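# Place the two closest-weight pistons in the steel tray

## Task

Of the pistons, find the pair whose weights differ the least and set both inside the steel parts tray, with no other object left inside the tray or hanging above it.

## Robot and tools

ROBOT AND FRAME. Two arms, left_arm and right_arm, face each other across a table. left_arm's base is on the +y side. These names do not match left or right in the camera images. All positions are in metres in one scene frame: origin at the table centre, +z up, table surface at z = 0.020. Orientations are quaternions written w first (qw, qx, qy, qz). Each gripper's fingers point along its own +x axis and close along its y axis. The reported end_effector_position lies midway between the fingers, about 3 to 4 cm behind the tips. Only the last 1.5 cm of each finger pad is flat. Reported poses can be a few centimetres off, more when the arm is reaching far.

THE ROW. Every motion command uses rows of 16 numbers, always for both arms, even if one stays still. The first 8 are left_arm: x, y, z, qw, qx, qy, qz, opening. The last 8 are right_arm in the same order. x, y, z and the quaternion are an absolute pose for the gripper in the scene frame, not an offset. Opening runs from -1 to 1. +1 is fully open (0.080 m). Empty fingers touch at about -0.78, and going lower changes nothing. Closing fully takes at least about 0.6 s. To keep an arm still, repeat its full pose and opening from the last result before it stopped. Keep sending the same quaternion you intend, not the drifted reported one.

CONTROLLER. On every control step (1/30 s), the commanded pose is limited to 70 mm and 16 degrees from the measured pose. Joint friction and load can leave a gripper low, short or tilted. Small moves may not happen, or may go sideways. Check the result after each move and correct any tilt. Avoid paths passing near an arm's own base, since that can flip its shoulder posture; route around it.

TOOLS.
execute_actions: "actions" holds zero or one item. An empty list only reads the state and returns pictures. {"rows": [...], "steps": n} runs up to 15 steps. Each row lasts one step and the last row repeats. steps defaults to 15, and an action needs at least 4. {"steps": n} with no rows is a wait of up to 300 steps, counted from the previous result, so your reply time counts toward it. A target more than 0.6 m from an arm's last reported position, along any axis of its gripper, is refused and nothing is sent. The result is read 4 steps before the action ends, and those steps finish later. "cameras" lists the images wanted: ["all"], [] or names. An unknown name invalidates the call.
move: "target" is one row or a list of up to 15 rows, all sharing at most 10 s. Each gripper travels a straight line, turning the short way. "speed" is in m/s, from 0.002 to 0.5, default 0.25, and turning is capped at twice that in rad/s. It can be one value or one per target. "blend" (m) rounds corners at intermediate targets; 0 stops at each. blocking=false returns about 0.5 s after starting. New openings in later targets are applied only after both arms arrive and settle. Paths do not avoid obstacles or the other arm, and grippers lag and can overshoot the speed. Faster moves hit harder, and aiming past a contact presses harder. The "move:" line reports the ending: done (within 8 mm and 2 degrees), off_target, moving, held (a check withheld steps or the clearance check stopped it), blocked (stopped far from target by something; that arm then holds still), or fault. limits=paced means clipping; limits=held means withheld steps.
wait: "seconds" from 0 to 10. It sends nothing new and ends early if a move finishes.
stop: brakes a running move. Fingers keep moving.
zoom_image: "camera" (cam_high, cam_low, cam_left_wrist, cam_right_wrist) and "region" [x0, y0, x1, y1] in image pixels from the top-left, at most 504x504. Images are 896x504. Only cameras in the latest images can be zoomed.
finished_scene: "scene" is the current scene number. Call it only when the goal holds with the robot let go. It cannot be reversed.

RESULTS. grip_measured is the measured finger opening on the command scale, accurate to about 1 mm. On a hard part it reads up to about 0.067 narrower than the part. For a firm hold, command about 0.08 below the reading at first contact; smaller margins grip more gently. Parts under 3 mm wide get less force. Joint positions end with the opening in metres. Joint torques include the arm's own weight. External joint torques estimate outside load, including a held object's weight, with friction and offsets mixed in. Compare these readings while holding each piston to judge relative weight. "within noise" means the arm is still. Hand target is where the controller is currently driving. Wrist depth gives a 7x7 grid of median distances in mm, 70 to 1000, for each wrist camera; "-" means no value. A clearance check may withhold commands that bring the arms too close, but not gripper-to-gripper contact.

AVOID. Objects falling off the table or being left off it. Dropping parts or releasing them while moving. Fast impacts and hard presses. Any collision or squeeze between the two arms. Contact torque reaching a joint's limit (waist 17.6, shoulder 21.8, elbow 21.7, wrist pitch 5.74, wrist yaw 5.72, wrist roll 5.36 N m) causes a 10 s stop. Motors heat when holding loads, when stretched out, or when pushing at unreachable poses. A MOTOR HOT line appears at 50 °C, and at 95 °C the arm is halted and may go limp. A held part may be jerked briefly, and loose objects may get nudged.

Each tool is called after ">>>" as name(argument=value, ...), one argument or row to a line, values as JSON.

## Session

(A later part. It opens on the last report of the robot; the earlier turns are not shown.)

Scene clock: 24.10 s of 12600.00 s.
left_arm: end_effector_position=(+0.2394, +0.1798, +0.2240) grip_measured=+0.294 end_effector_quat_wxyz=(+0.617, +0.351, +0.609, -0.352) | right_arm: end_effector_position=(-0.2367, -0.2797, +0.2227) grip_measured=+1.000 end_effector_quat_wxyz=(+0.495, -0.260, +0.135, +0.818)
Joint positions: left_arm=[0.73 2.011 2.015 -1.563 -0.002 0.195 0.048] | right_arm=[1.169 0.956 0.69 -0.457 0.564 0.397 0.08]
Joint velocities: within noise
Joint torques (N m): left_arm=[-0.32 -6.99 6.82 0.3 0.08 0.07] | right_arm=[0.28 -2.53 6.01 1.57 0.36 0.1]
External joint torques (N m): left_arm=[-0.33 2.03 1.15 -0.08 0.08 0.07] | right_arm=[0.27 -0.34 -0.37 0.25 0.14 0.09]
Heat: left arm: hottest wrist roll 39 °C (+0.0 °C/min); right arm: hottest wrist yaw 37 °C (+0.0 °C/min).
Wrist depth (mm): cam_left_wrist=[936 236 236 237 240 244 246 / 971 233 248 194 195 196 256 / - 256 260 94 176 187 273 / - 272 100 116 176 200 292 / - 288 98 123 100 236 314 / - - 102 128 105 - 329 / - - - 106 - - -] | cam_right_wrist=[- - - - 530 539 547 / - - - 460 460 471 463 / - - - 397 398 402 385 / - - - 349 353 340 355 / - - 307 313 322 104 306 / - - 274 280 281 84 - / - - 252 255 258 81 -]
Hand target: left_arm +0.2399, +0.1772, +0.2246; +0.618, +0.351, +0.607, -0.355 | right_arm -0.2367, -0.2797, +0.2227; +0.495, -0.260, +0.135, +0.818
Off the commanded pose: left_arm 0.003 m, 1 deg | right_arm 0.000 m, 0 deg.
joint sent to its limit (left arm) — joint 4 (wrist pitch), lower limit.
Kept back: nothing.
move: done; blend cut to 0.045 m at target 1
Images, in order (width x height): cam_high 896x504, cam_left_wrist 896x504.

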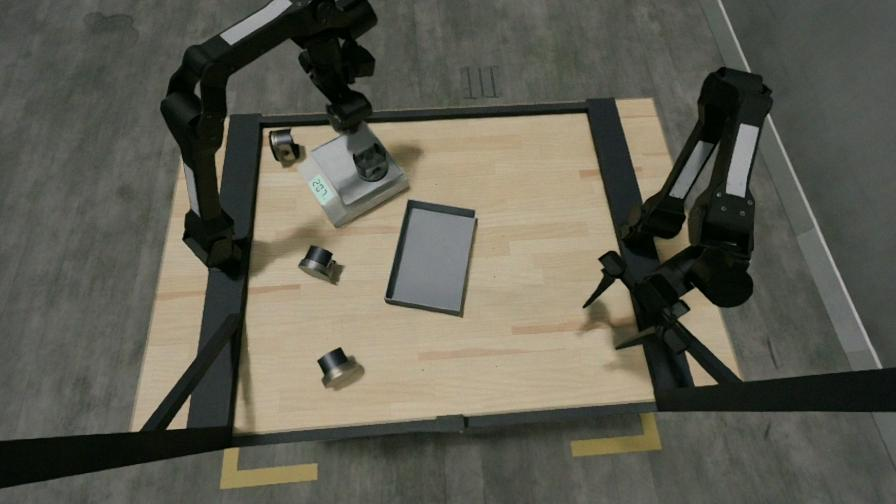

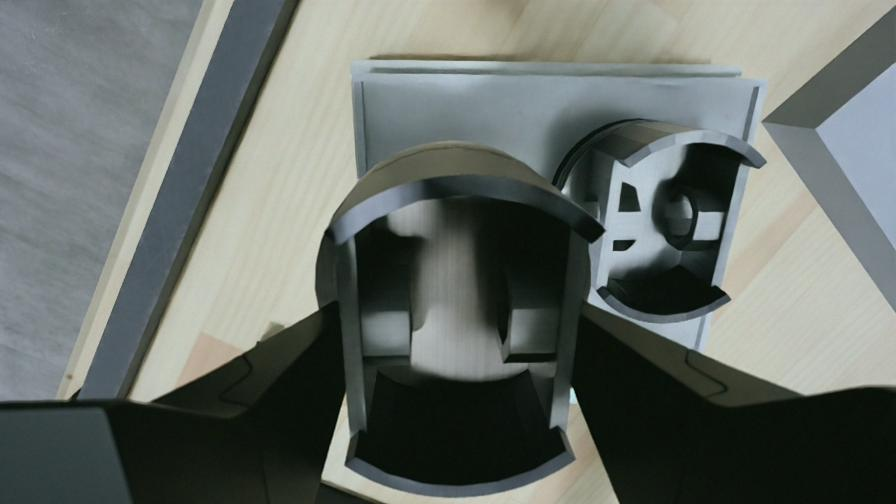

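>>> move(
  target=[
    [0.242, 0.177, 0.172, 0.612, 0.353, 0.612, -0.353, 0.2, -0.2367, -0.2797, 0.2227, 0.495, -0.260, 0.135, 0.818, 1],
  ],
  speed=[0.15],
  cameras=["cam_left_wrist","cam_low"],
)

>>> zoom_image(
  camera="cam_low",
  region=[400, 200, 720, 440],
)

Scene clock: 25.37 s of 12600.00 s.
left_arm: end_effector_position=(+0.2428, +0.1761, +0.1723) grip_measured=+0.294 end_effector_quat_wxyz=(+0.614, +0.353, +0.612, -0.352) | right_arm: end_effector_position=(-0.2367, -0.2797, +0.2227) grip_measured=+1.000 end_effector_quat_wxyz=(+0.495, -0.260, +0.135, +0.818)
Joint positions: left_arm=[0.73 2.011 1.807 -1.366 -0.002 0.197 0.048] | right_arm=[1.169 0.956 0.69 -0.457 0.564 0.397 0.08]
Joint velocities: within noise
Joint torques (N m): left_arm=[0.04 -8.47 4.71 0.48 0.08 0.15] | right_arm=[0.12 -2.46 5.94 1.61 0.32 0.04]
External joint torques (N m): left_arm=[0.04 0.68 -1.08 0.14 0.08 0.15] | right_arm=[0.12 -0.23 -0.5 0.27 0.09 0.04]
Heat: left arm: hottest wrist roll 39 °C (+0.0 °C/min); right arm: hottest wrist yaw 37 °C (+0.0 °C/min).
Wrist depth (mm): cam_left_wrist=[867 173 189 192 195 198 199 / 909 184 195 145 147 148 150 / 209 206 209 94 149 128 135 / 217 220 101 116 145 139 129 / 215 234 98 123 100 151 149 / - - 102 128 105 - 266 / - - 102 107 - - -] | cam_right_wrist=[- - - - 529 540 541 / - - - 460 463 468 457 / - - - 396 400 406 384 / - - - 350 351 340 352 / - - 308 312 320 104 306 / - - 272 281 283 85 - / - - 251 258 258 81 -]
Hand target: left_arm +0.2421, +0.1770, +0.1720; +0.613, +0.353, +0.613, -0.353 | right_arm -0.2367, -0.2797, +0.2227; +0.495, -0.260, +0.135, +0.818
Off the commanded pose: left_arm 0.001 m, 0 deg | right_arm 0.000 m, 0 deg.
Kept back: nothing.
move: done
Images, in order (width x height): cam_low 896x504, cam_left_wrist 896x504.

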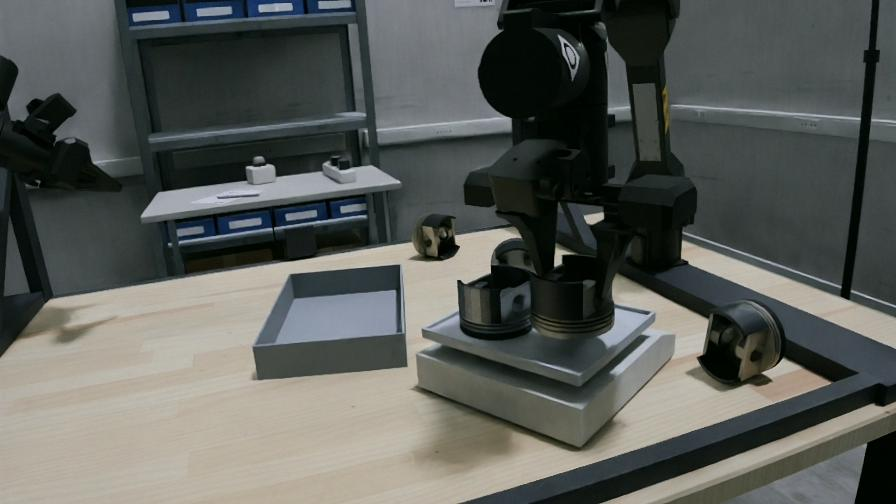

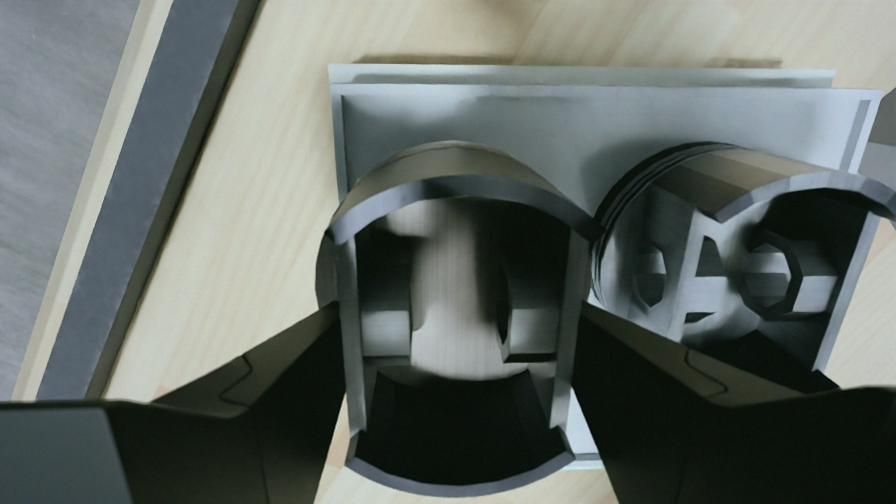

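Scaled by 1.575.

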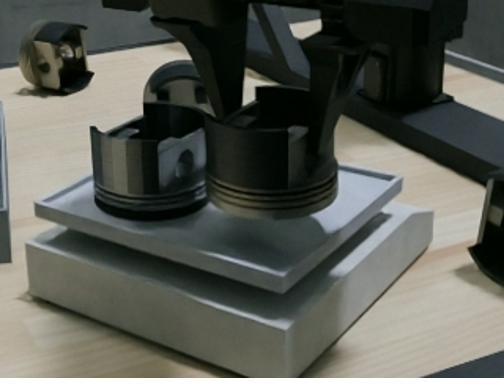

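>>> move(
  target=[
    [0.2375, 0.1745, 0.157, 0.612, 0.353, 0.612, -0.353, 0.2, -0.2367, -0.2797, 0.2227, 0.495, -0.260, 0.135, 0.818, 1],
    [0.2375, 0.1745, 0.145, 0.612, 0.353, 0.612, -0.353, 0.2, -0.2367, -0.2797, 0.2227, 0.495, -0.260, 0.135, 0.818, 1],
    [0.2375, 0.1745, 0.145, 0.612, 0.353, 0.612, -0.353, 0.5, -0.2367, -0.2797, 0.2227, 0.495, -0.260, 0.135, 0.818, 1],
    [0.2375, 0.1745, 0.205, 0.612, 0.353, 0.612, -0.353, 0.5, -0.2367, -0.2797, 0.2227, 0.495, -0.260, 0.135, 0.818, 1],
  ],
  speed=[0.15,0.03,0.1,0.15],
  blend=[0.003,0,0,0],
  cameras=["cam_left_wrist","cam_high"],
)

>>> zoom_image(
  camera="cam_high",
  region=[300, 172, 340, 208],
)

Scene clock: 28.83 s of 12600.00 s.
left_arm: end_effector_position=(+0.2373, +0.1767, +0.2062) grip_measured=+0.497 end_effector_quat_wxyz=(+0.613, +0.354, +0.611, -0.353) | right_arm: end_effector_position=(-0.2367, -0.2797, +0.2227) grip_measured=+1.000 end_effector_quat_wxyz=(+0.495, -0.260, +0.135, +0.818)
Joint positions: left_arm=[0.72 2.007 1.936 -1.497 -0.001 0.192 0.057] | right_arm=[1.169 0.956 0.69 -0.457 0.564 0.397 0.08]
Joint velocities: within noise
Joint torques (N m): left_arm=[-0.32 -6.74 6.39 0.28 0.07 -0.12] | right_arm=[0.16 -2.57 6.07 1.57 0.33 0.05]
External joint torques (N m): left_arm=[-0.32 2.19 0.71 -0.09 0.07 -0.12] | right_arm=[0.2 -0.32 -0.31 0.26 0.1 0.05]
Heat: left arm: hottest shoulder 39 °C (+8.3 °C/min); right arm: hottest wrist yaw 37 °C (+0.0 °C/min).
Wrist depth (mm): cam_left_wrist=[906 205 221 221 225 225 231 / 954 224 228 170 177 179 227 / - 238 245 167 172 160 254 / - 255 258 179 181 176 274 / 269 269 213 167 207 173 296 / - - 223 223 99 74 308 / - - 316 322 320 - -] | cam_right_wrist=[- - - - 531 541 540 / - - - 463 459 471 454 / - - - 398 399 400 385 / - - - 348 352 340 353 / - - 308 312 318 104 304 / - - 274 283 282 84 - / - - 251 256 260 81 -]
Hand target: left_arm +0.2375, +0.1745, +0.2050; +0.613, +0.353, +0.612, -0.353 | right_arm -0.2367, -0.2797, +0.2227; +0.495, -0.260, +0.135, +0.818
Off the commanded pose: left_arm 0.003 m, 0 deg | right_arm 0.000 m, 0 deg.
Kept back: nothing.
move: done
Images, in order (width x height): cam_high 896x504, cam_left_wrist 896x504.

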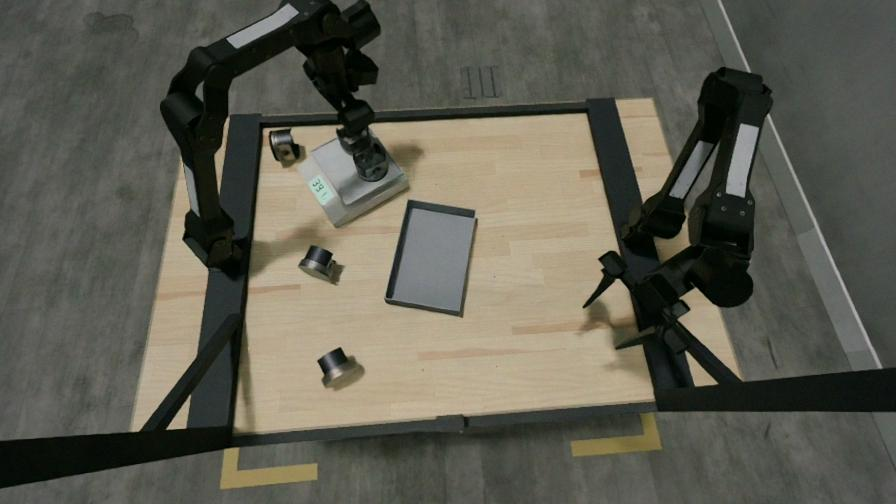

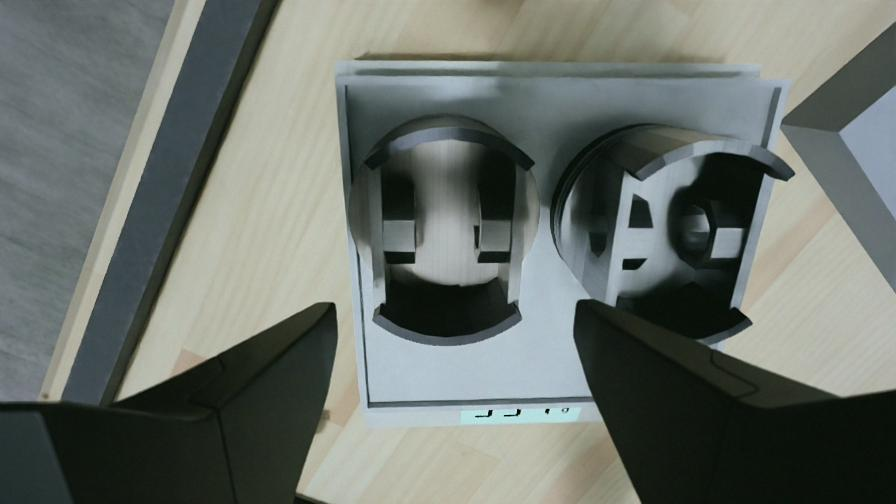

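Scaled by 12.600.

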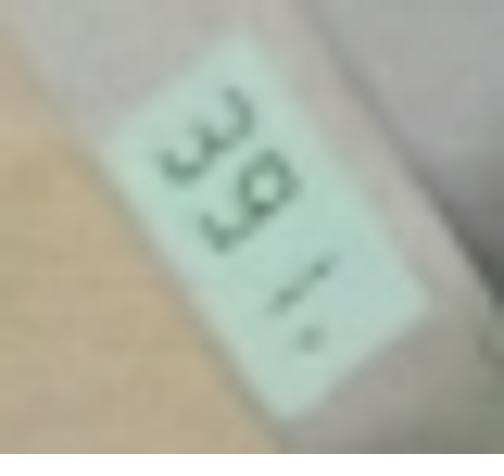

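>>> move(
  target=[
    [-0.03, 0.245, 0.19, 0.693, 0.144, 0.693, -0.144, 0.8, -0.2367, -0.2797, 0.2227, 0.495, -0.260, 0.135, 0.818, 1],
  ],
  speed=0.4,
  cameras=["cam_left_wrist","cam_high"],
)

>>> zoom_image(
  camera="cam_high",
  region=[300, 172, 340, 208],
)

Scene clock: 30.70 s of 12600.00 s.
left_arm: end_effector_position=(-0.0297, +0.2427, +0.1914) grip_measured=+0.797 end_effector_quat_wxyz=(+0.691, +0.143, +0.693, -0.145) | right_arm: end_effector_position=(-0.2367, -0.2797, +0.2227) grip_measured=+1.000 end_effector_quat_wxyz=(+0.495, -0.260, +0.135, +0.818)
Joint positions: left_arm=[-0.07 1.378 1.169 -1.359 0.003 -1.235 0.071] | right_arm=[1.169 0.956 0.69 -0.457 0.564 0.397 0.08]
Joint velocities: within noise
Joint torques (N m): left_arm=[-0.42 -4.12 4.26 0.45 -0.15 -0.13] | right_arm=[0.16 -2.53 5.96 1.6 0.33 0.04]
External joint torques (N m): left_arm=[-0.43 0.08 -1.49 0.1 -0.1 -0.13] | right_arm=[0.16 -0.26 -0.49 0.26 0.11 0.04]
Heat: left arm: hottest shoulder 39 °C (+7.8 °C/min); right arm: hottest wrist yaw 37 °C (+0.0 °C/min).
Wrist depth (mm): cam_left_wrist=[209 209 212 214 216 215 216 / 220 221 223 226 228 227 230 / 230 234 235 236 241 240 242 / 231 247 248 177 255 255 248 / 226 256 259 269 265 266 277 / - - 281 286 288 85 - / - - 302 305 311 81 -] | cam_right_wrist=[- - - - 533 539 545 / - - - 459 464 467 463 / - - - 395 399 401 385 / - - - 349 351 339 355 / - - 310 312 319 104 306 / - - 275 282 284 84 - / - - 251 256 258 81 -]
Hand target: left_arm -0.0300, +0.2450, +0.1900; +0.692, +0.144, +0.692, -0.144 | right_arm -0.2367, -0.2797, +0.2227; +0.495, -0.260, +0.135, +0.818
Off the commanded pose: left_arm 0.003 m, 0 deg | right_arm 0.000 m, 0 deg.
Kept back: nothing.
move: done
Images, in order (width x height): cam_high 896x504, cam_left_wrist 896x504.

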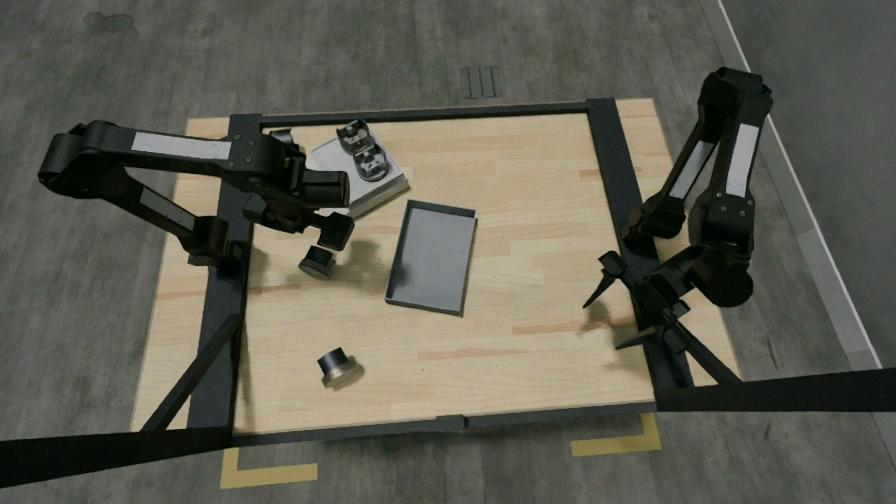

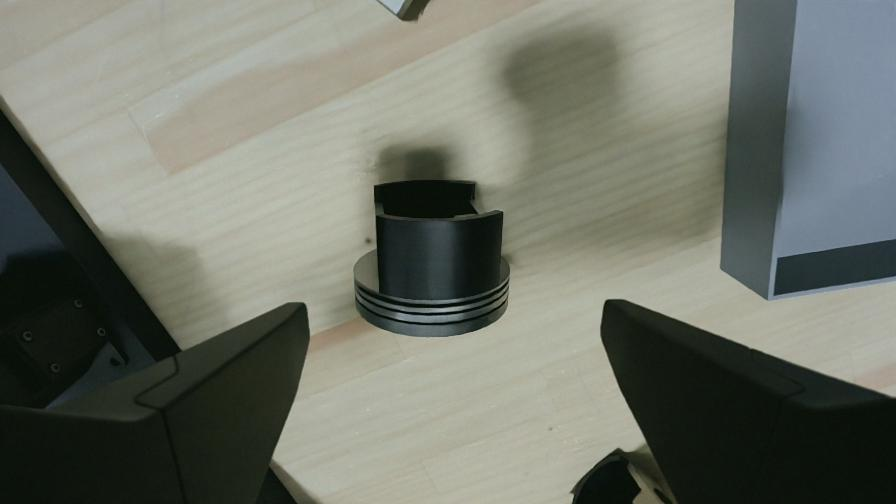

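Scaled by 12.600.

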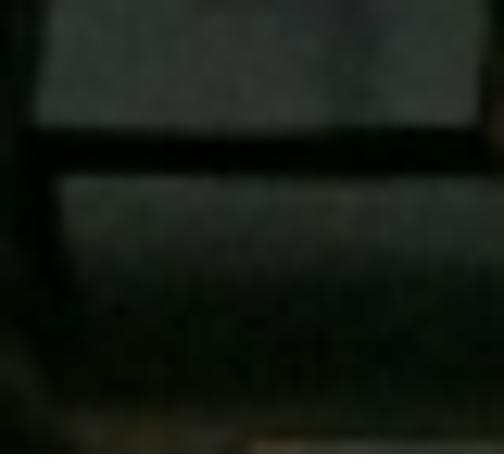

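>>> move(
  target=[
    [-0.042, 0.255, 0.13, 0.6993, 0.1919, 0.6793, -0.0955, 0.7, -0.2367, -0.2797, 0.2227, 0.495, -0.260, 0.135, 0.818, 1],
    [-0.041, 0.2555, 0.074, 0.6993, 0.1919, 0.6793, -0.0955, 0.7, -0.2367, -0.2797, 0.2227, 0.495, -0.260, 0.135, 0.818, 1],
  ],
  speed=[0.3,0.12],
  blend=[0.01,0],
  cameras=["cam_left_wrist","cam_high"],
)

>>> zoom_image(
  camera="cam_high",
  region=[300, 172, 340, 208],
)

Scene clock: 32.23 s of 12600.00 s.
left_arm: end_effector_position=(-0.0414, +0.2521, +0.0775) grip_measured=+0.703 end_effector_quat_wxyz=(+0.700, +0.187, +0.681, -0.102) | right_arm: end_effector_position=(-0.2367, -0.2797, +0.2227) grip_measured=+1.000 end_effector_quat_wxyz=(+0.495, -0.260, +0.135, +0.818)
Joint positions: left_arm=[-0.153 1.548 0.846 -0.988 -0.033 -1.319 0.067] | right_arm=[1.169 0.956 0.69 -0.457 0.564 0.397 0.08]
Joint velocities: within noise
Joint torques (N m): left_arm=[-0.28 -3 3.55 0.24 -0.13 -0.09] | right_arm=[0.01 -2.45 6.03 1.59 0.34 0.07]
External joint torques (N m): left_arm=[-0.28 1.85 -1.44 0.14 -0.05 -0.08] | right_arm=[0.01 -0.26 -0.32 0.28 0.12 0.06]
Heat: left arm: hottest shoulder 39 °C (+7.4 °C/min); right arm: hottest wrist yaw 37 °C (+0.0 °C/min).
Wrist depth (mm): cam_left_wrist=[119 117 114 111 108 106 104 / 125 123 119 117 114 111 109 / 133 131 127 123 120 118 114 / 140 139 134 124 125 124 121 / 151 146 139 130 101 129 127 / - - - - - 77 132 / - - 78 - - 83 -] | cam_right_wrist=[- - - - 538 537 545 / - - - 458 463 465 462 / - - - 397 396 403 383 / - - - 349 353 339 355 / - - 308 312 320 104 306 / - - 275 282 282 84 - / - - 252 256 258 81 -]
Hand target: left_arm -0.0410, +0.2555, +0.0741; +0.701, +0.192, +0.681, -0.096 | right_arm -0.2367, -0.2797, +0.2227; +0.495, -0.260, +0.135, +0.818
Off the commanded pose: left_arm 0.005 m, 1 deg | right_arm 0.000 m, 0 deg.
Kept back: nothing.
move: done
Images, in order (width x height): cam_high 896x504, cam_left_wrist 896x504.

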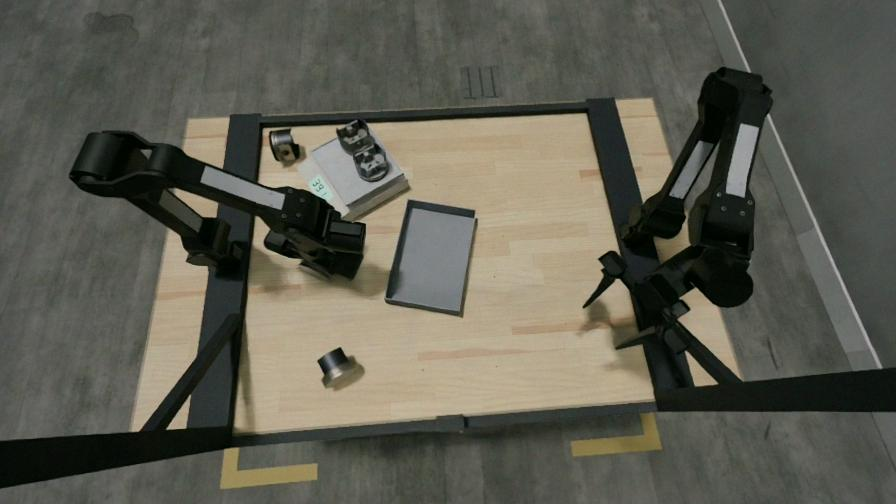

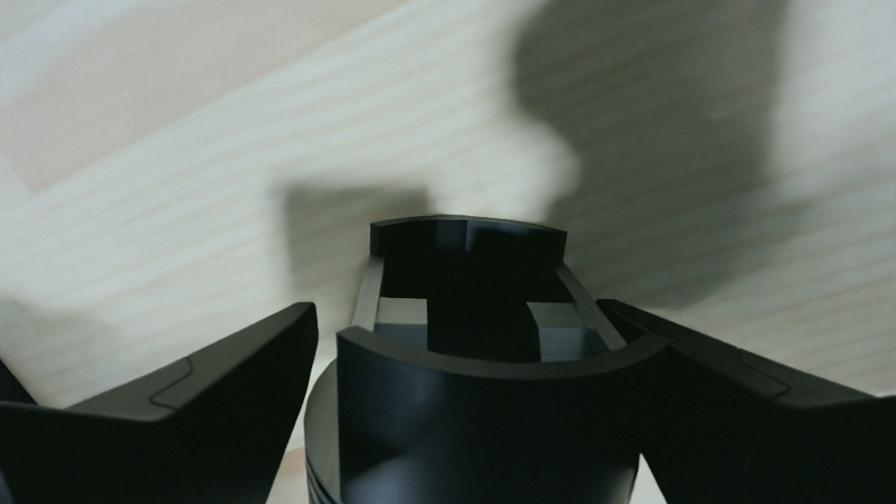

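Scaled by 12.600.

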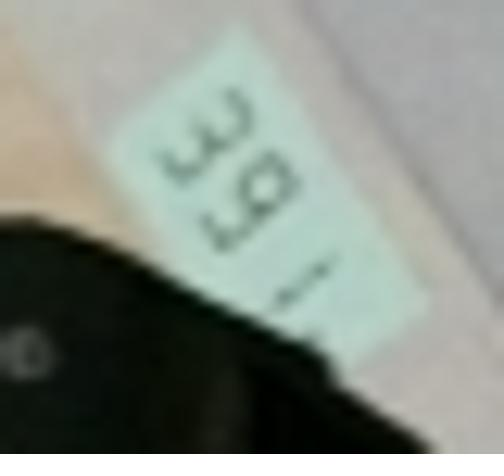

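>>> move(
  target=[
    [-0.0385, 0.251, 0.074, 0.6993, 0.1919, 0.6793, -0.0955, 0.7, -0.2367, -0.2797, 0.2227, 0.495, -0.260, 0.135, 0.818, 1],
    [-0.0385, 0.251, 0.074, 0.6993, 0.1919, 0.6793, -0.0955, 0.2, -0.2367, -0.2797, 0.2227, 0.495, -0.260, 0.135, 0.818, 1],
  ],
  speed=[0.12,0.12],
  cameras=["cam_left_wrist"],
)

Scene clock: 33.67 s of 12600.00 s.
left_arm: end_effector_position=(-0.0392, +0.2521, +0.0746) grip_measured=+0.294 end_effector_quat_wxyz=(+0.700, +0.191, +0.681, -0.097) | right_arm: end_effector_position=(-0.2367, -0.2797, +0.2227) grip_measured=+1.000 end_effector_quat_wxyz=(+0.495, -0.260, +0.135, +0.818)
Joint positions: left_arm=[-0.145 1.564 0.847 -0.985 -0.035 -1.312 0.048] | right_arm=[1.169 0.956 0.69 -0.457 0.564 0.397 0.08]
Joint velocities: within noise
Joint torques (N m): left_arm=[0.24 -3.07 5.1 0.16 -0.11 0.11] | right_arm=[0.2 -2.48 6 1.58 0.35 0.08]
External joint torques (N m): left_arm=[0.24 1.86 0.08 0.04 -0.03 0.12] | right_arm=[0.2 -0.27 -0.41 0.25 0.12 0.08]
Heat: left arm: hottest shoulder 39 °C (+7.1 °C/min); right arm: hottest wrist yaw 37 °C (+0.0 °C/min).
Wrist depth (mm): cam_left_wrist=[117 114 112 109 106 103 101 / 123 121 117 115 111 109 105 / 130 128 124 120 117 114 111 / 138 137 132 124 122 120 117 / 150 144 119 128 118 126 123 / - - - 114 89 - 129 / - - - - - - -] | cam_right_wrist=[- - - - 531 542 544 / - - - 458 464 466 458 / - - - 397 400 402 385 / - - - 347 353 341 352 / - - 307 311 320 104 306 / - - 275 281 284 85 - / - - 252 256 259 81 -]
Hand target: left_arm -0.0386, +0.2511, +0.0740; +0.700, +0.192, +0.681, -0.096 | right_arm -0.2367, -0.2797, +0.2227; +0.495, -0.260, +0.135, +0.818
Off the commanded pose: left_arm 0.001 m, 0 deg | right_arm 0.000 m, 0 deg.
Kept back: nothing.
move: done
Images, in order (width x height): cam_left_wrist 896x504.

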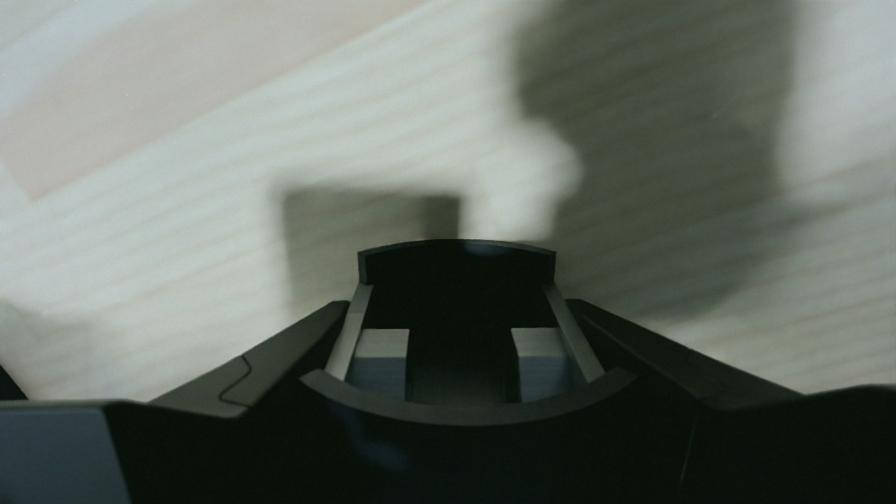

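>>> move(
  target=[
    [-0.0385, 0.251, 0.18, 0.693, 0.144, 0.693, -0.144, 0.2, -0.2367, -0.2797, 0.2227, 0.495, -0.260, 0.135, 0.818, 1],
    [0.08, 0.225, 0.225, 0.612, 0.353, 0.612, -0.353, 0.2, -0.2367, -0.2797, 0.2227, 0.495, -0.260, 0.135, 0.818, 1],
    [0.1735, 0.2115, 0.20, 0.612, 0.353, 0.612, -0.353, 0.2, -0.2367, -0.2797, 0.2227, 0.495, -0.260, 0.135, 0.818, 1],
  ],
  speed=[0.2,0.4,0.3],
  blend=[0.05,0.05,0],
  cameras=["cam_left_wrist","cam_high"],
)

Scene clock: 36.23 s of 12600.00 s.
left_arm: end_effector_position=(+0.1721, +0.2137, +0.1985) grip_measured=+0.294 end_effector_quat_wxyz=(+0.612, +0.354, +0.614, -0.351) | right_arm: end_effector_position=(-0.2367, -0.2797, +0.2227) grip_measured=+1.000 end_effector_quat_wxyz=(+0.495, -0.260, +0.135, +0.818)
Joint positions: left_arm=[0.639 1.724 1.536 -1.387 -0.003 0.106 0.048] | right_arm=[1.169 0.956 0.69 -0.457 0.564 0.397 0.08]
Joint velocities: within noise
Joint torques (N m): left_arm=[0 -5.27 6.96 0.25 0.09 0.14] | right_arm=[0.08 -2.45 6.08 1.59 0.33 0.06]
External joint torques (N m): left_arm=[-0.04 1.68 1.22 -0.08 0.1 0.14] | right_arm=[0.09 -0.2 -0.31 0.28 0.1 0.05]
Heat: left arm: hottest shoulder 39 °C (+6.6 °C/min); right arm: hottest elbow 37 °C (+5.0 °C/min).
Wrist depth (mm): cam_left_wrist=[208 210 138 147 145 218 212 / 221 222 150 170 155 233 232 / 235 236 178 181 182 247 253 / 249 249 187 126 193 263 269 / 193 254 111 129 118 283 288 / 195 - - 114 89 - 303 / - - - - - - -] | cam_right_wrist=[- - - - 531 539 546 / - - - 462 461 467 478 / - - - 398 401 402 386 / - - - 348 351 341 355 / - - 310 311 320 104 305 / - - 273 282 283 84 - / - - 251 256 258 81 -]
Hand target: left_arm +0.1735, +0.2115, +0.1999; +0.613, +0.353, +0.612, -0.353 | right_arm -0.2367, -0.2797, +0.2227; +0.495, -0.260, +0.135, +0.818
Off the commanded pose: left_arm 0.003 m, 0 deg | right_arm 0.000 m, 0 deg.
Kept back: nothing.
move: done; blend cut to 0.0489 m at target 2
Images, in order (width x height): cam_high 896x504, cam_left_wrist 896x504.

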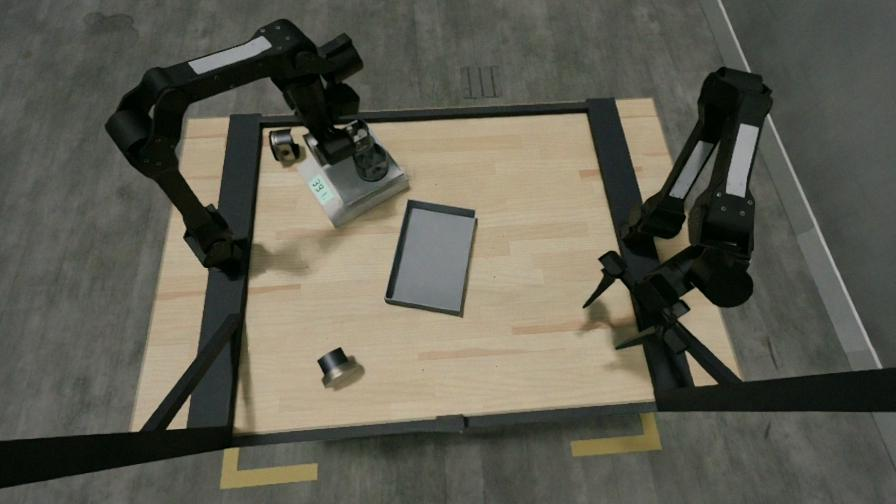

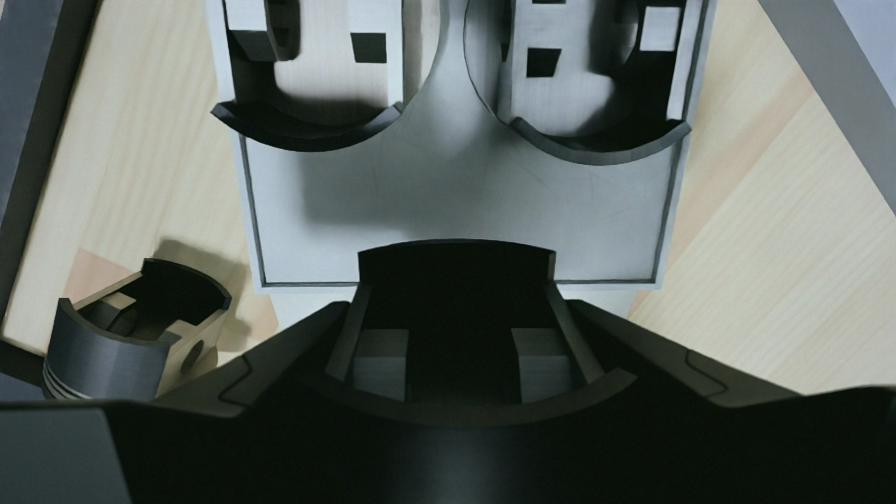

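>>> move(
  target=[
    [0.177, 0.2065, 0.165, 0.612, 0.353, 0.612, -0.353, 0.2, -0.2367, -0.2797, 0.2227, 0.495, -0.260, 0.135, 0.818, 1],
    [0.176, 0.2085, 0.147, 0.612, 0.353, 0.612, -0.353, 0.2, -0.2367, -0.2797, 0.2227, 0.495, -0.260, 0.135, 0.818, 1],
    [0.176, 0.2085, 0.137, 0.612, 0.353, 0.612, -0.353, 0.2, -0.2367, -0.2797, 0.2227, 0.495, -0.260, 0.135, 0.818, 1],
  ],
  speed=[0.15,0.1,0.03],
  blend=[0.003,0.003,0],
  cameras=["cam_left_wrist","cam_high"],
)

>>> zoom_image(
  camera="cam_high",
  region=[300, 172, 340, 208],
)

Scene clock: 37.60 s of 12600.00 s.
left_arm: end_effector_position=(+0.1770, +0.2071, +0.1407) grip_measured=+0.294 end_effector_quat_wxyz=(+0.617, +0.352, +0.609, -0.353) | right_arm: end_effector_position=(-0.2367, -0.2797, +0.2227) grip_measured=+1.000 end_effector_quat_wxyz=(+0.495, -0.260, +0.135, +0.818)
Joint positions: left_arm=[0.639 1.754 1.342 -1.146 -0.003 0.107 0.048] | right_arm=[1.169 0.956 0.69 -0.457 0.564 0.397 0.08]
Joint velocities: within noise
Joint torques (N m): left_arm=[0.07 -5.45 4.65 0.45 0.11 0.14] | right_arm=[0.05 -2.43 6.01 1.61 0.33 0.03]
External joint torques (N m): left_arm=[0.06 1.67 -1.08 0.07 0.11 0.14] | right_arm=[0.07 -0.16 -0.46 0.27 0.1 0.03]
Heat: left arm: hottest shoulder 39 °C (+6.4 °C/min); right arm: hottest elbow 37 °C (+4.8 °C/min).
Wrist depth (mm): cam_left_wrist=[- 91 73 94 94 96 76 / - 97 97 113 98 99 88 / - 89 101 122 104 103 92 / 190 127 126 126 130 93 204 / 197 133 118 128 111 138 216 / - - - 114 89 - 227 / - - - - - - -] | cam_right_wrist=[- - - - 533 531 548 / - - - 463 463 468 475 / - - - 396 400 402 384 / - - - 347 352 338 354 / - - 309 312 319 104 304 / - - 273 281 281 84 - / - - 252 256 259 81 -]
Hand target: left_arm +0.1760, +0.2085, +0.1371; +0.613, +0.353, +0.612, -0.353 | right_arm -0.2367, -0.2797, +0.2227; +0.495, -0.260, +0.135, +0.818
Off the commanded pose: left_arm 0.004 m, 1 deg | right_arm 0.000 m, 0 deg.
Kept back: nothing.
move: done
Images, in order (width x height): cam_high 896x504, cam_left_wrist 896x504.

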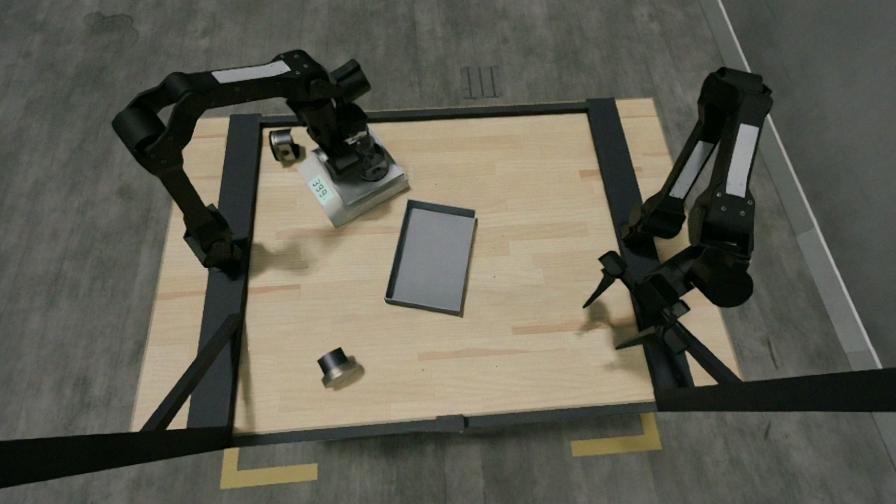

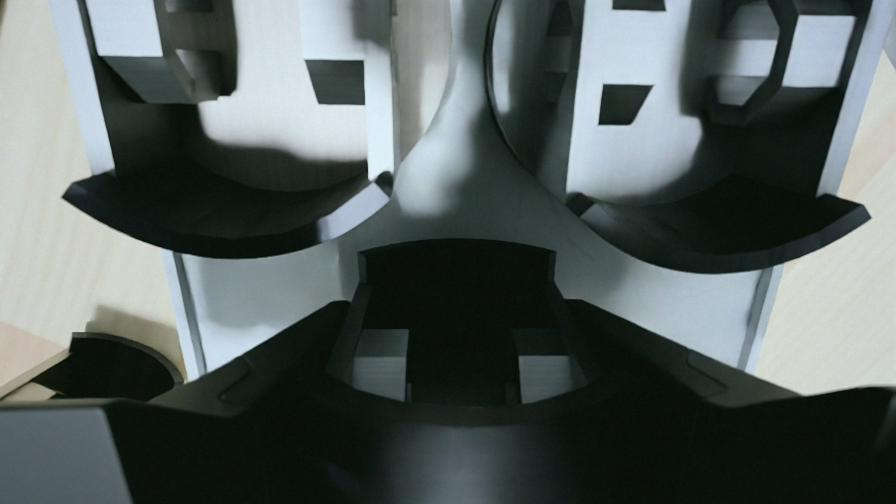

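Scaled by 12.600.

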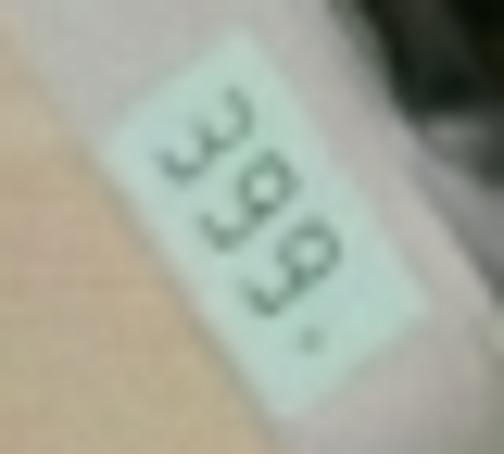

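>>> move(
  target=[
    [0.176, 0.2085, 0.1345, 0.612, 0.353, 0.612, -0.353, 0.2, -0.2367, -0.2797, 0.2227, 0.495, -0.260, 0.135, 0.818, 1],
    [0.176, 0.2085, 0.1345, 0.612, 0.353, 0.612, -0.353, 0.45, -0.2367, -0.2797, 0.2227, 0.495, -0.260, 0.135, 0.818, 1],
    [0.176, 0.2075, 0.205, 0.612, 0.353, 0.612, -0.353, 0.45, -0.2367, -0.2797, 0.2227, 0.495, -0.260, 0.135, 0.818, 1],
  ],
  speed=[0.03,0.1,0.15],
  cameras=["cam_left_wrist","cam_high"],
)

>>> zoom_image(
  camera="cam_high",
  region=[300, 172, 340, 208],
)

Scene clock: 39.90 s of 12600.00 s.
left_arm: end_effector_position=(+0.1756, +0.2089, +0.2025) grip_measured=+0.447 end_effector_quat_wxyz=(+0.611, +0.354, +0.615, -0.351) | right_arm: end_effector_position=(-0.2367, -0.2797, +0.2227) grip_measured=+1.000 end_effector_quat_wxyz=(+0.495, -0.260, +0.135, +0.818)
Joint positions: left_arm=[0.639 1.75 1.583 -1.411 -0.002 0.107 0.055] | right_arm=[1.169 0.956 0.69 -0.457 0.564 0.397 0.08]
Joint velocities: within noise
Joint torques (N m): left_arm=[-0.09 -6.15 6.46 0.27 0.1 0.07] | right_arm=[0.08 -2.28 6 1.59 0.32 0.08]
External joint torques (N m): left_arm=[-0.08 0.95 0.76 -0.05 0.09 0.07] | right_arm=[0.09 -0.04 -0.42 0.26 0.09 0.08]
Heat: left arm: hottest shoulder 39 °C (+6.0 °C/min); right arm: hottest elbow 37 °C (+4.5 °C/min).
Wrist depth (mm): cam_left_wrist=[205 214 134 149 136 222 221 / 224 225 156 158 159 235 236 / 238 240 183 182 165 252 256 / 253 255 192 121 199 270 275 / 221 259 149 127 135 284 295 / - - 296 301 98 - 308 / - - 312 321 319 - -] | cam_right_wrist=[- - - - 537 533 546 / - - - 461 459 470 474 / - - - 396 399 402 382 / - - - 346 351 339 357 / - - 309 312 319 104 306 / - - 273 279 283 84 - / - - 251 257 259 81 -]
Hand target: left_arm +0.1760, +0.2075, +0.2050; +0.613, +0.353, +0.612, -0.353 | right_arm -0.2367, -0.2797, +0.2227; +0.495, -0.260, +0.135, +0.818
Off the commanded pose: left_arm 0.003 m, 0 deg | right_arm 0.000 m, 0 deg.
Kept back: nothing.
move: done
Images, in order (width x height): cam_high 896x504, cam_left_wrist 896x504.

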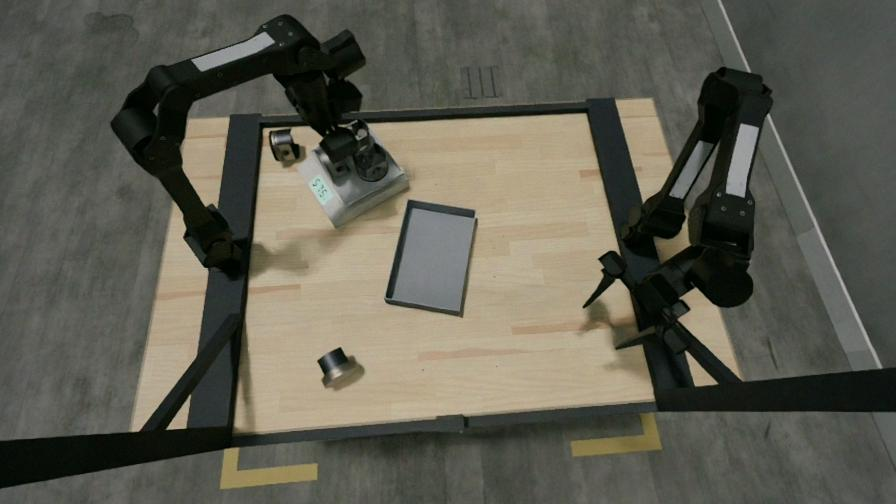

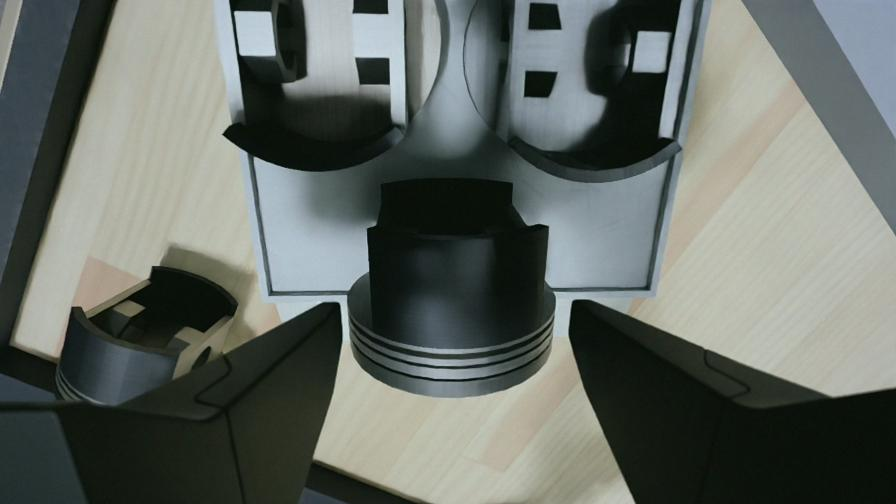

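Scaled by 12.600.

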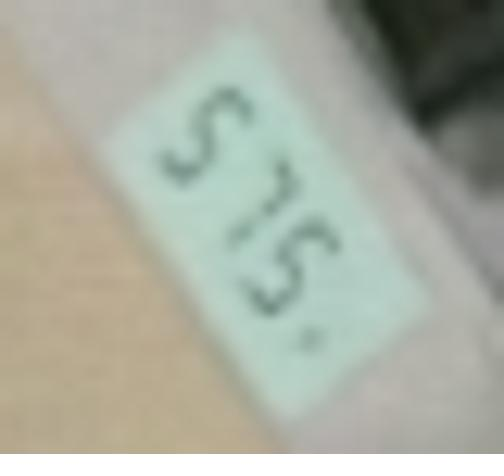

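>>> move(
  target=[
    [0.176, 0.2085, 0.136, 0.612, 0.353, 0.612, -0.353, 0.5, -0.2367, -0.2797, 0.2227, 0.495, -0.260, 0.135, 0.818, 1],
    [0.176, 0.2085, 0.136, 0.612, 0.353, 0.612, -0.353, 0.1, -0.2367, -0.2797, 0.2227, 0.495, -0.260, 0.135, 0.818, 1],
    [0.172, 0.2145, 0.215, 0.612, 0.353, 0.612, -0.353, 0.1, -0.2367, -0.2797, 0.2227, 0.495, -0.260, 0.135, 0.818, 1],
  ],
  speed=[0.12,0.1,0.15],
  cameras=["cam_left_wrist","cam_high"],
)

>>> zoom_image(
  camera="cam_high",
  region=[300, 172, 340, 208],
)

Scene clock: 42.87 s of 12600.00 s.
left_arm: end_effector_position=(+0.1705, +0.2155, +0.2102) grip_measured=+0.303 end_effector_quat_wxyz=(+0.608, +0.355, +0.618, -0.350) | right_arm: end_effector_position=(-0.2367, -0.2797, +0.2227) grip_measured=+1.000 end_effector_quat_wxyz=(+0.495, -0.260, +0.135, +0.818)
Joint positions: left_arm=[0.639 1.727 1.586 -1.445 -0.001 0.108 0.049] | right_arm=[1.169 0.956 0.69 -0.457 0.564 0.397 0.08]
Joint velocities: within noise
Joint torques (N m): left_arm=[0.18 -6.49 6.92 0.21 0.05 0.15] | right_arm=[-0.02 -2.63 5.91 1.59 0.32 0.04]
External joint torques (N m): left_arm=[0.19 0.48 1.19 -0.11 0.05 0.15] | right_arm=[-0.02 -0.39 -0.47 0.28 0.09 0.04]
Heat: left arm: hottest shoulder 39 °C (+5.6 °C/min); right arm: hottest elbow 37 °C (+4.2 °C/min).
Wrist depth (mm): cam_left_wrist=[214 219 151 155 155 232 229 / 230 234 161 179 164 245 243 / 246 247 189 192 195 261 264 / 259 261 198 126 205 278 284 / 212 240 119 131 118 297 303 / 209 - - 114 91 - 321 / - - - - - - -] | cam_right_wrist=[- - - - 531 537 549 / - - - 457 460 467 475 / - - - 398 398 402 383 / - - - 349 351 342 354 / - - 308 309 319 104 307 / - - 273 282 281 85 - / - - 250 257 258 81 -]
Hand target: left_arm +0.1719, +0.2145, +0.2149; +0.612, +0.353, +0.613, -0.353 | right_arm -0.2367, -0.2797, +0.2227; +0.495, -0.260, +0.135, +0.818
Off the commanded pose: left_arm 0.005 m, 1 deg | right_arm 0.000 m, 0 deg.
Kept back: nothing.
move: done
Images, in order (width x height): cam_high 896x504, cam_left_wrist 896x504.

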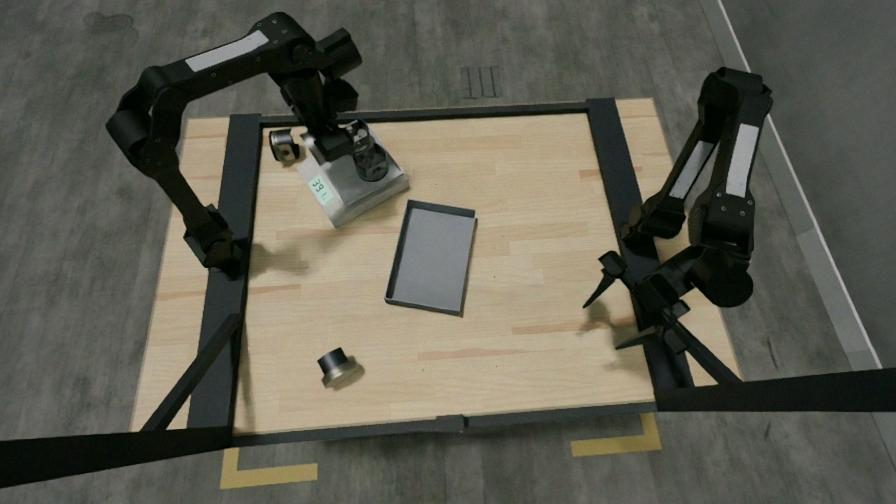

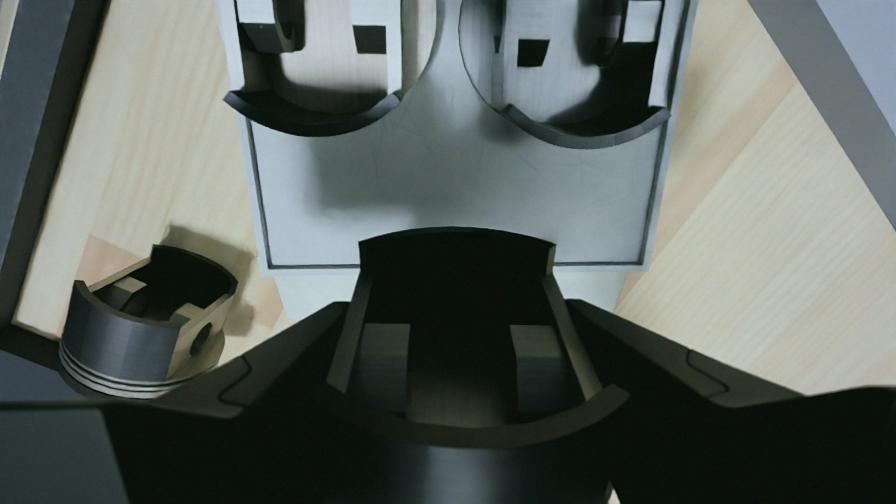

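Scaled by 12.600.

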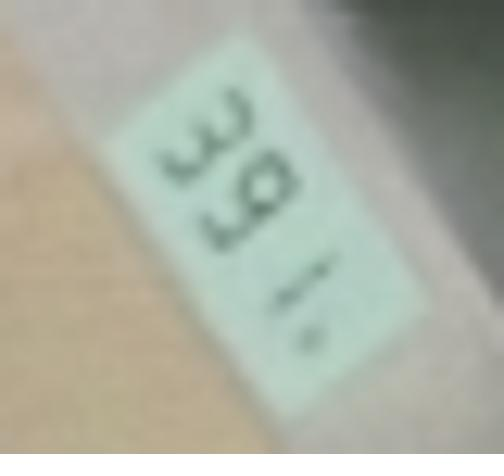

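>>> move(
  target=[
    [0.09, 0.12, 0.22, 0.5, 0.5, 0.5, -0.5, 0.1, -0.2367, -0.2797, 0.2227, 0.495, -0.260, 0.135, 0.818, 1],
    [0.0, 0.03, 0.16, 0.445, 0.5495, 0.445, -0.5495, 0.1, -0.2367, -0.2797, 0.2227, 0.495, -0.260, 0.135, 0.818, 1],
  ],
  speed=[0.35,0.3],
  blend=[0.05,0],
  cameras=["cam_left_wrist","cam_high"],
)

Scene clock: 44.93 s of 12600.00 s.
left_arm: end_effector_position=(-0.0014, +0.0322, +0.1601) grip_measured=+0.303 end_effector_quat_wxyz=(+0.442, +0.551, +0.444, -0.551) | right_arm: end_effector_position=(-0.2367, -0.2797, +0.2227) grip_measured=+1.000 end_effector_quat_wxyz=(+0.495, -0.260, +0.135, +0.818)
Joint positions: left_arm=[0.031 2.231 2.099 -1.441 0.001 0.242 0.049] | right_arm=[1.169 0.956 0.69 -0.457 0.564 0.397 0.08]
Joint velocities: within noise
Joint torques (N m): left_arm=[0.19 -8.39 6.87 0.25 -0.02 -0.13] | right_arm=[0.14 -2.38 5.95 1.57 0.35 0.04]
External joint torques (N m): left_arm=[0.18 2.13 1.13 -0.09 -0.02 -0.13] | right_arm=[0.15 -0.17 -0.44 0.25 0.12 0.04]
Heat: left arm: hottest shoulder 39 °C (+5.3 °C/min); right arm: hottest elbow 37 °C (+4.0 °C/min).
Wrist depth (mm): cam_left_wrist=[173 170 175 178 178 182 178 / 182 181 184 187 189 191 178 / 193 189 195 198 202 203 195 / 204 202 204 126 210 215 205 / 216 213 119 131 118 213 235 / 224 - - 114 91 - 250 / - - - - - - -] | cam_right_wrist=[- - - - 534 535 549 / - - - 459 463 466 474 / - - - 398 399 404 384 / - - - 350 354 341 358 / - - 308 311 320 104 304 / - - 274 281 282 84 - / - - 251 256 259 81 -]
Hand target: left_arm +0.0001, +0.0301, +0.1599; +0.445, +0.550, +0.445, -0.549 | right_arm -0.2367, -0.2797, +0.2227; +0.495, -0.260, +0.135, +0.818
Off the commanded pose: left_arm 0.003 m, 0 deg | right_arm 0.000 m, 0 deg.
Kept back: nothing.
move: done
Images, in order (width x height): cam_high 896x504, cam_left_wrist 896x504.

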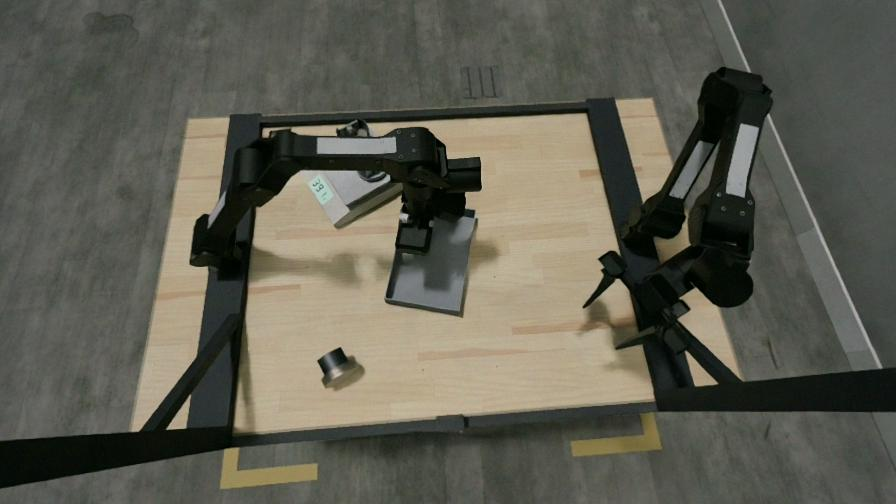

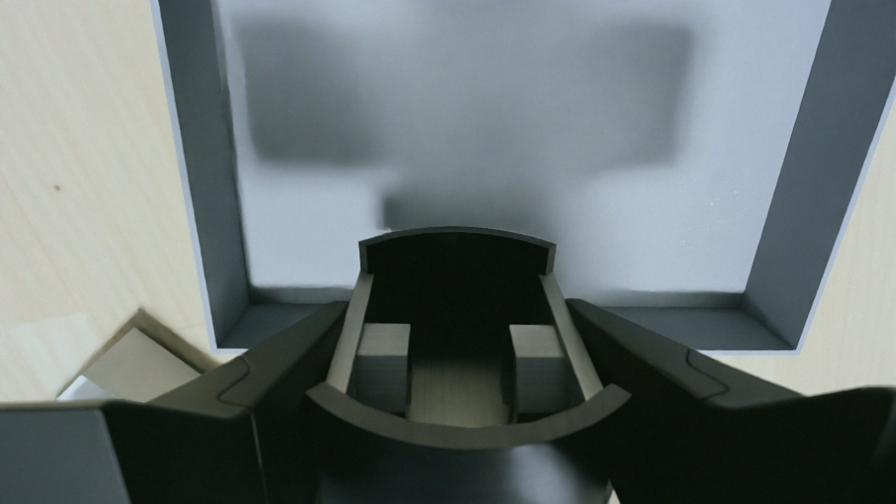

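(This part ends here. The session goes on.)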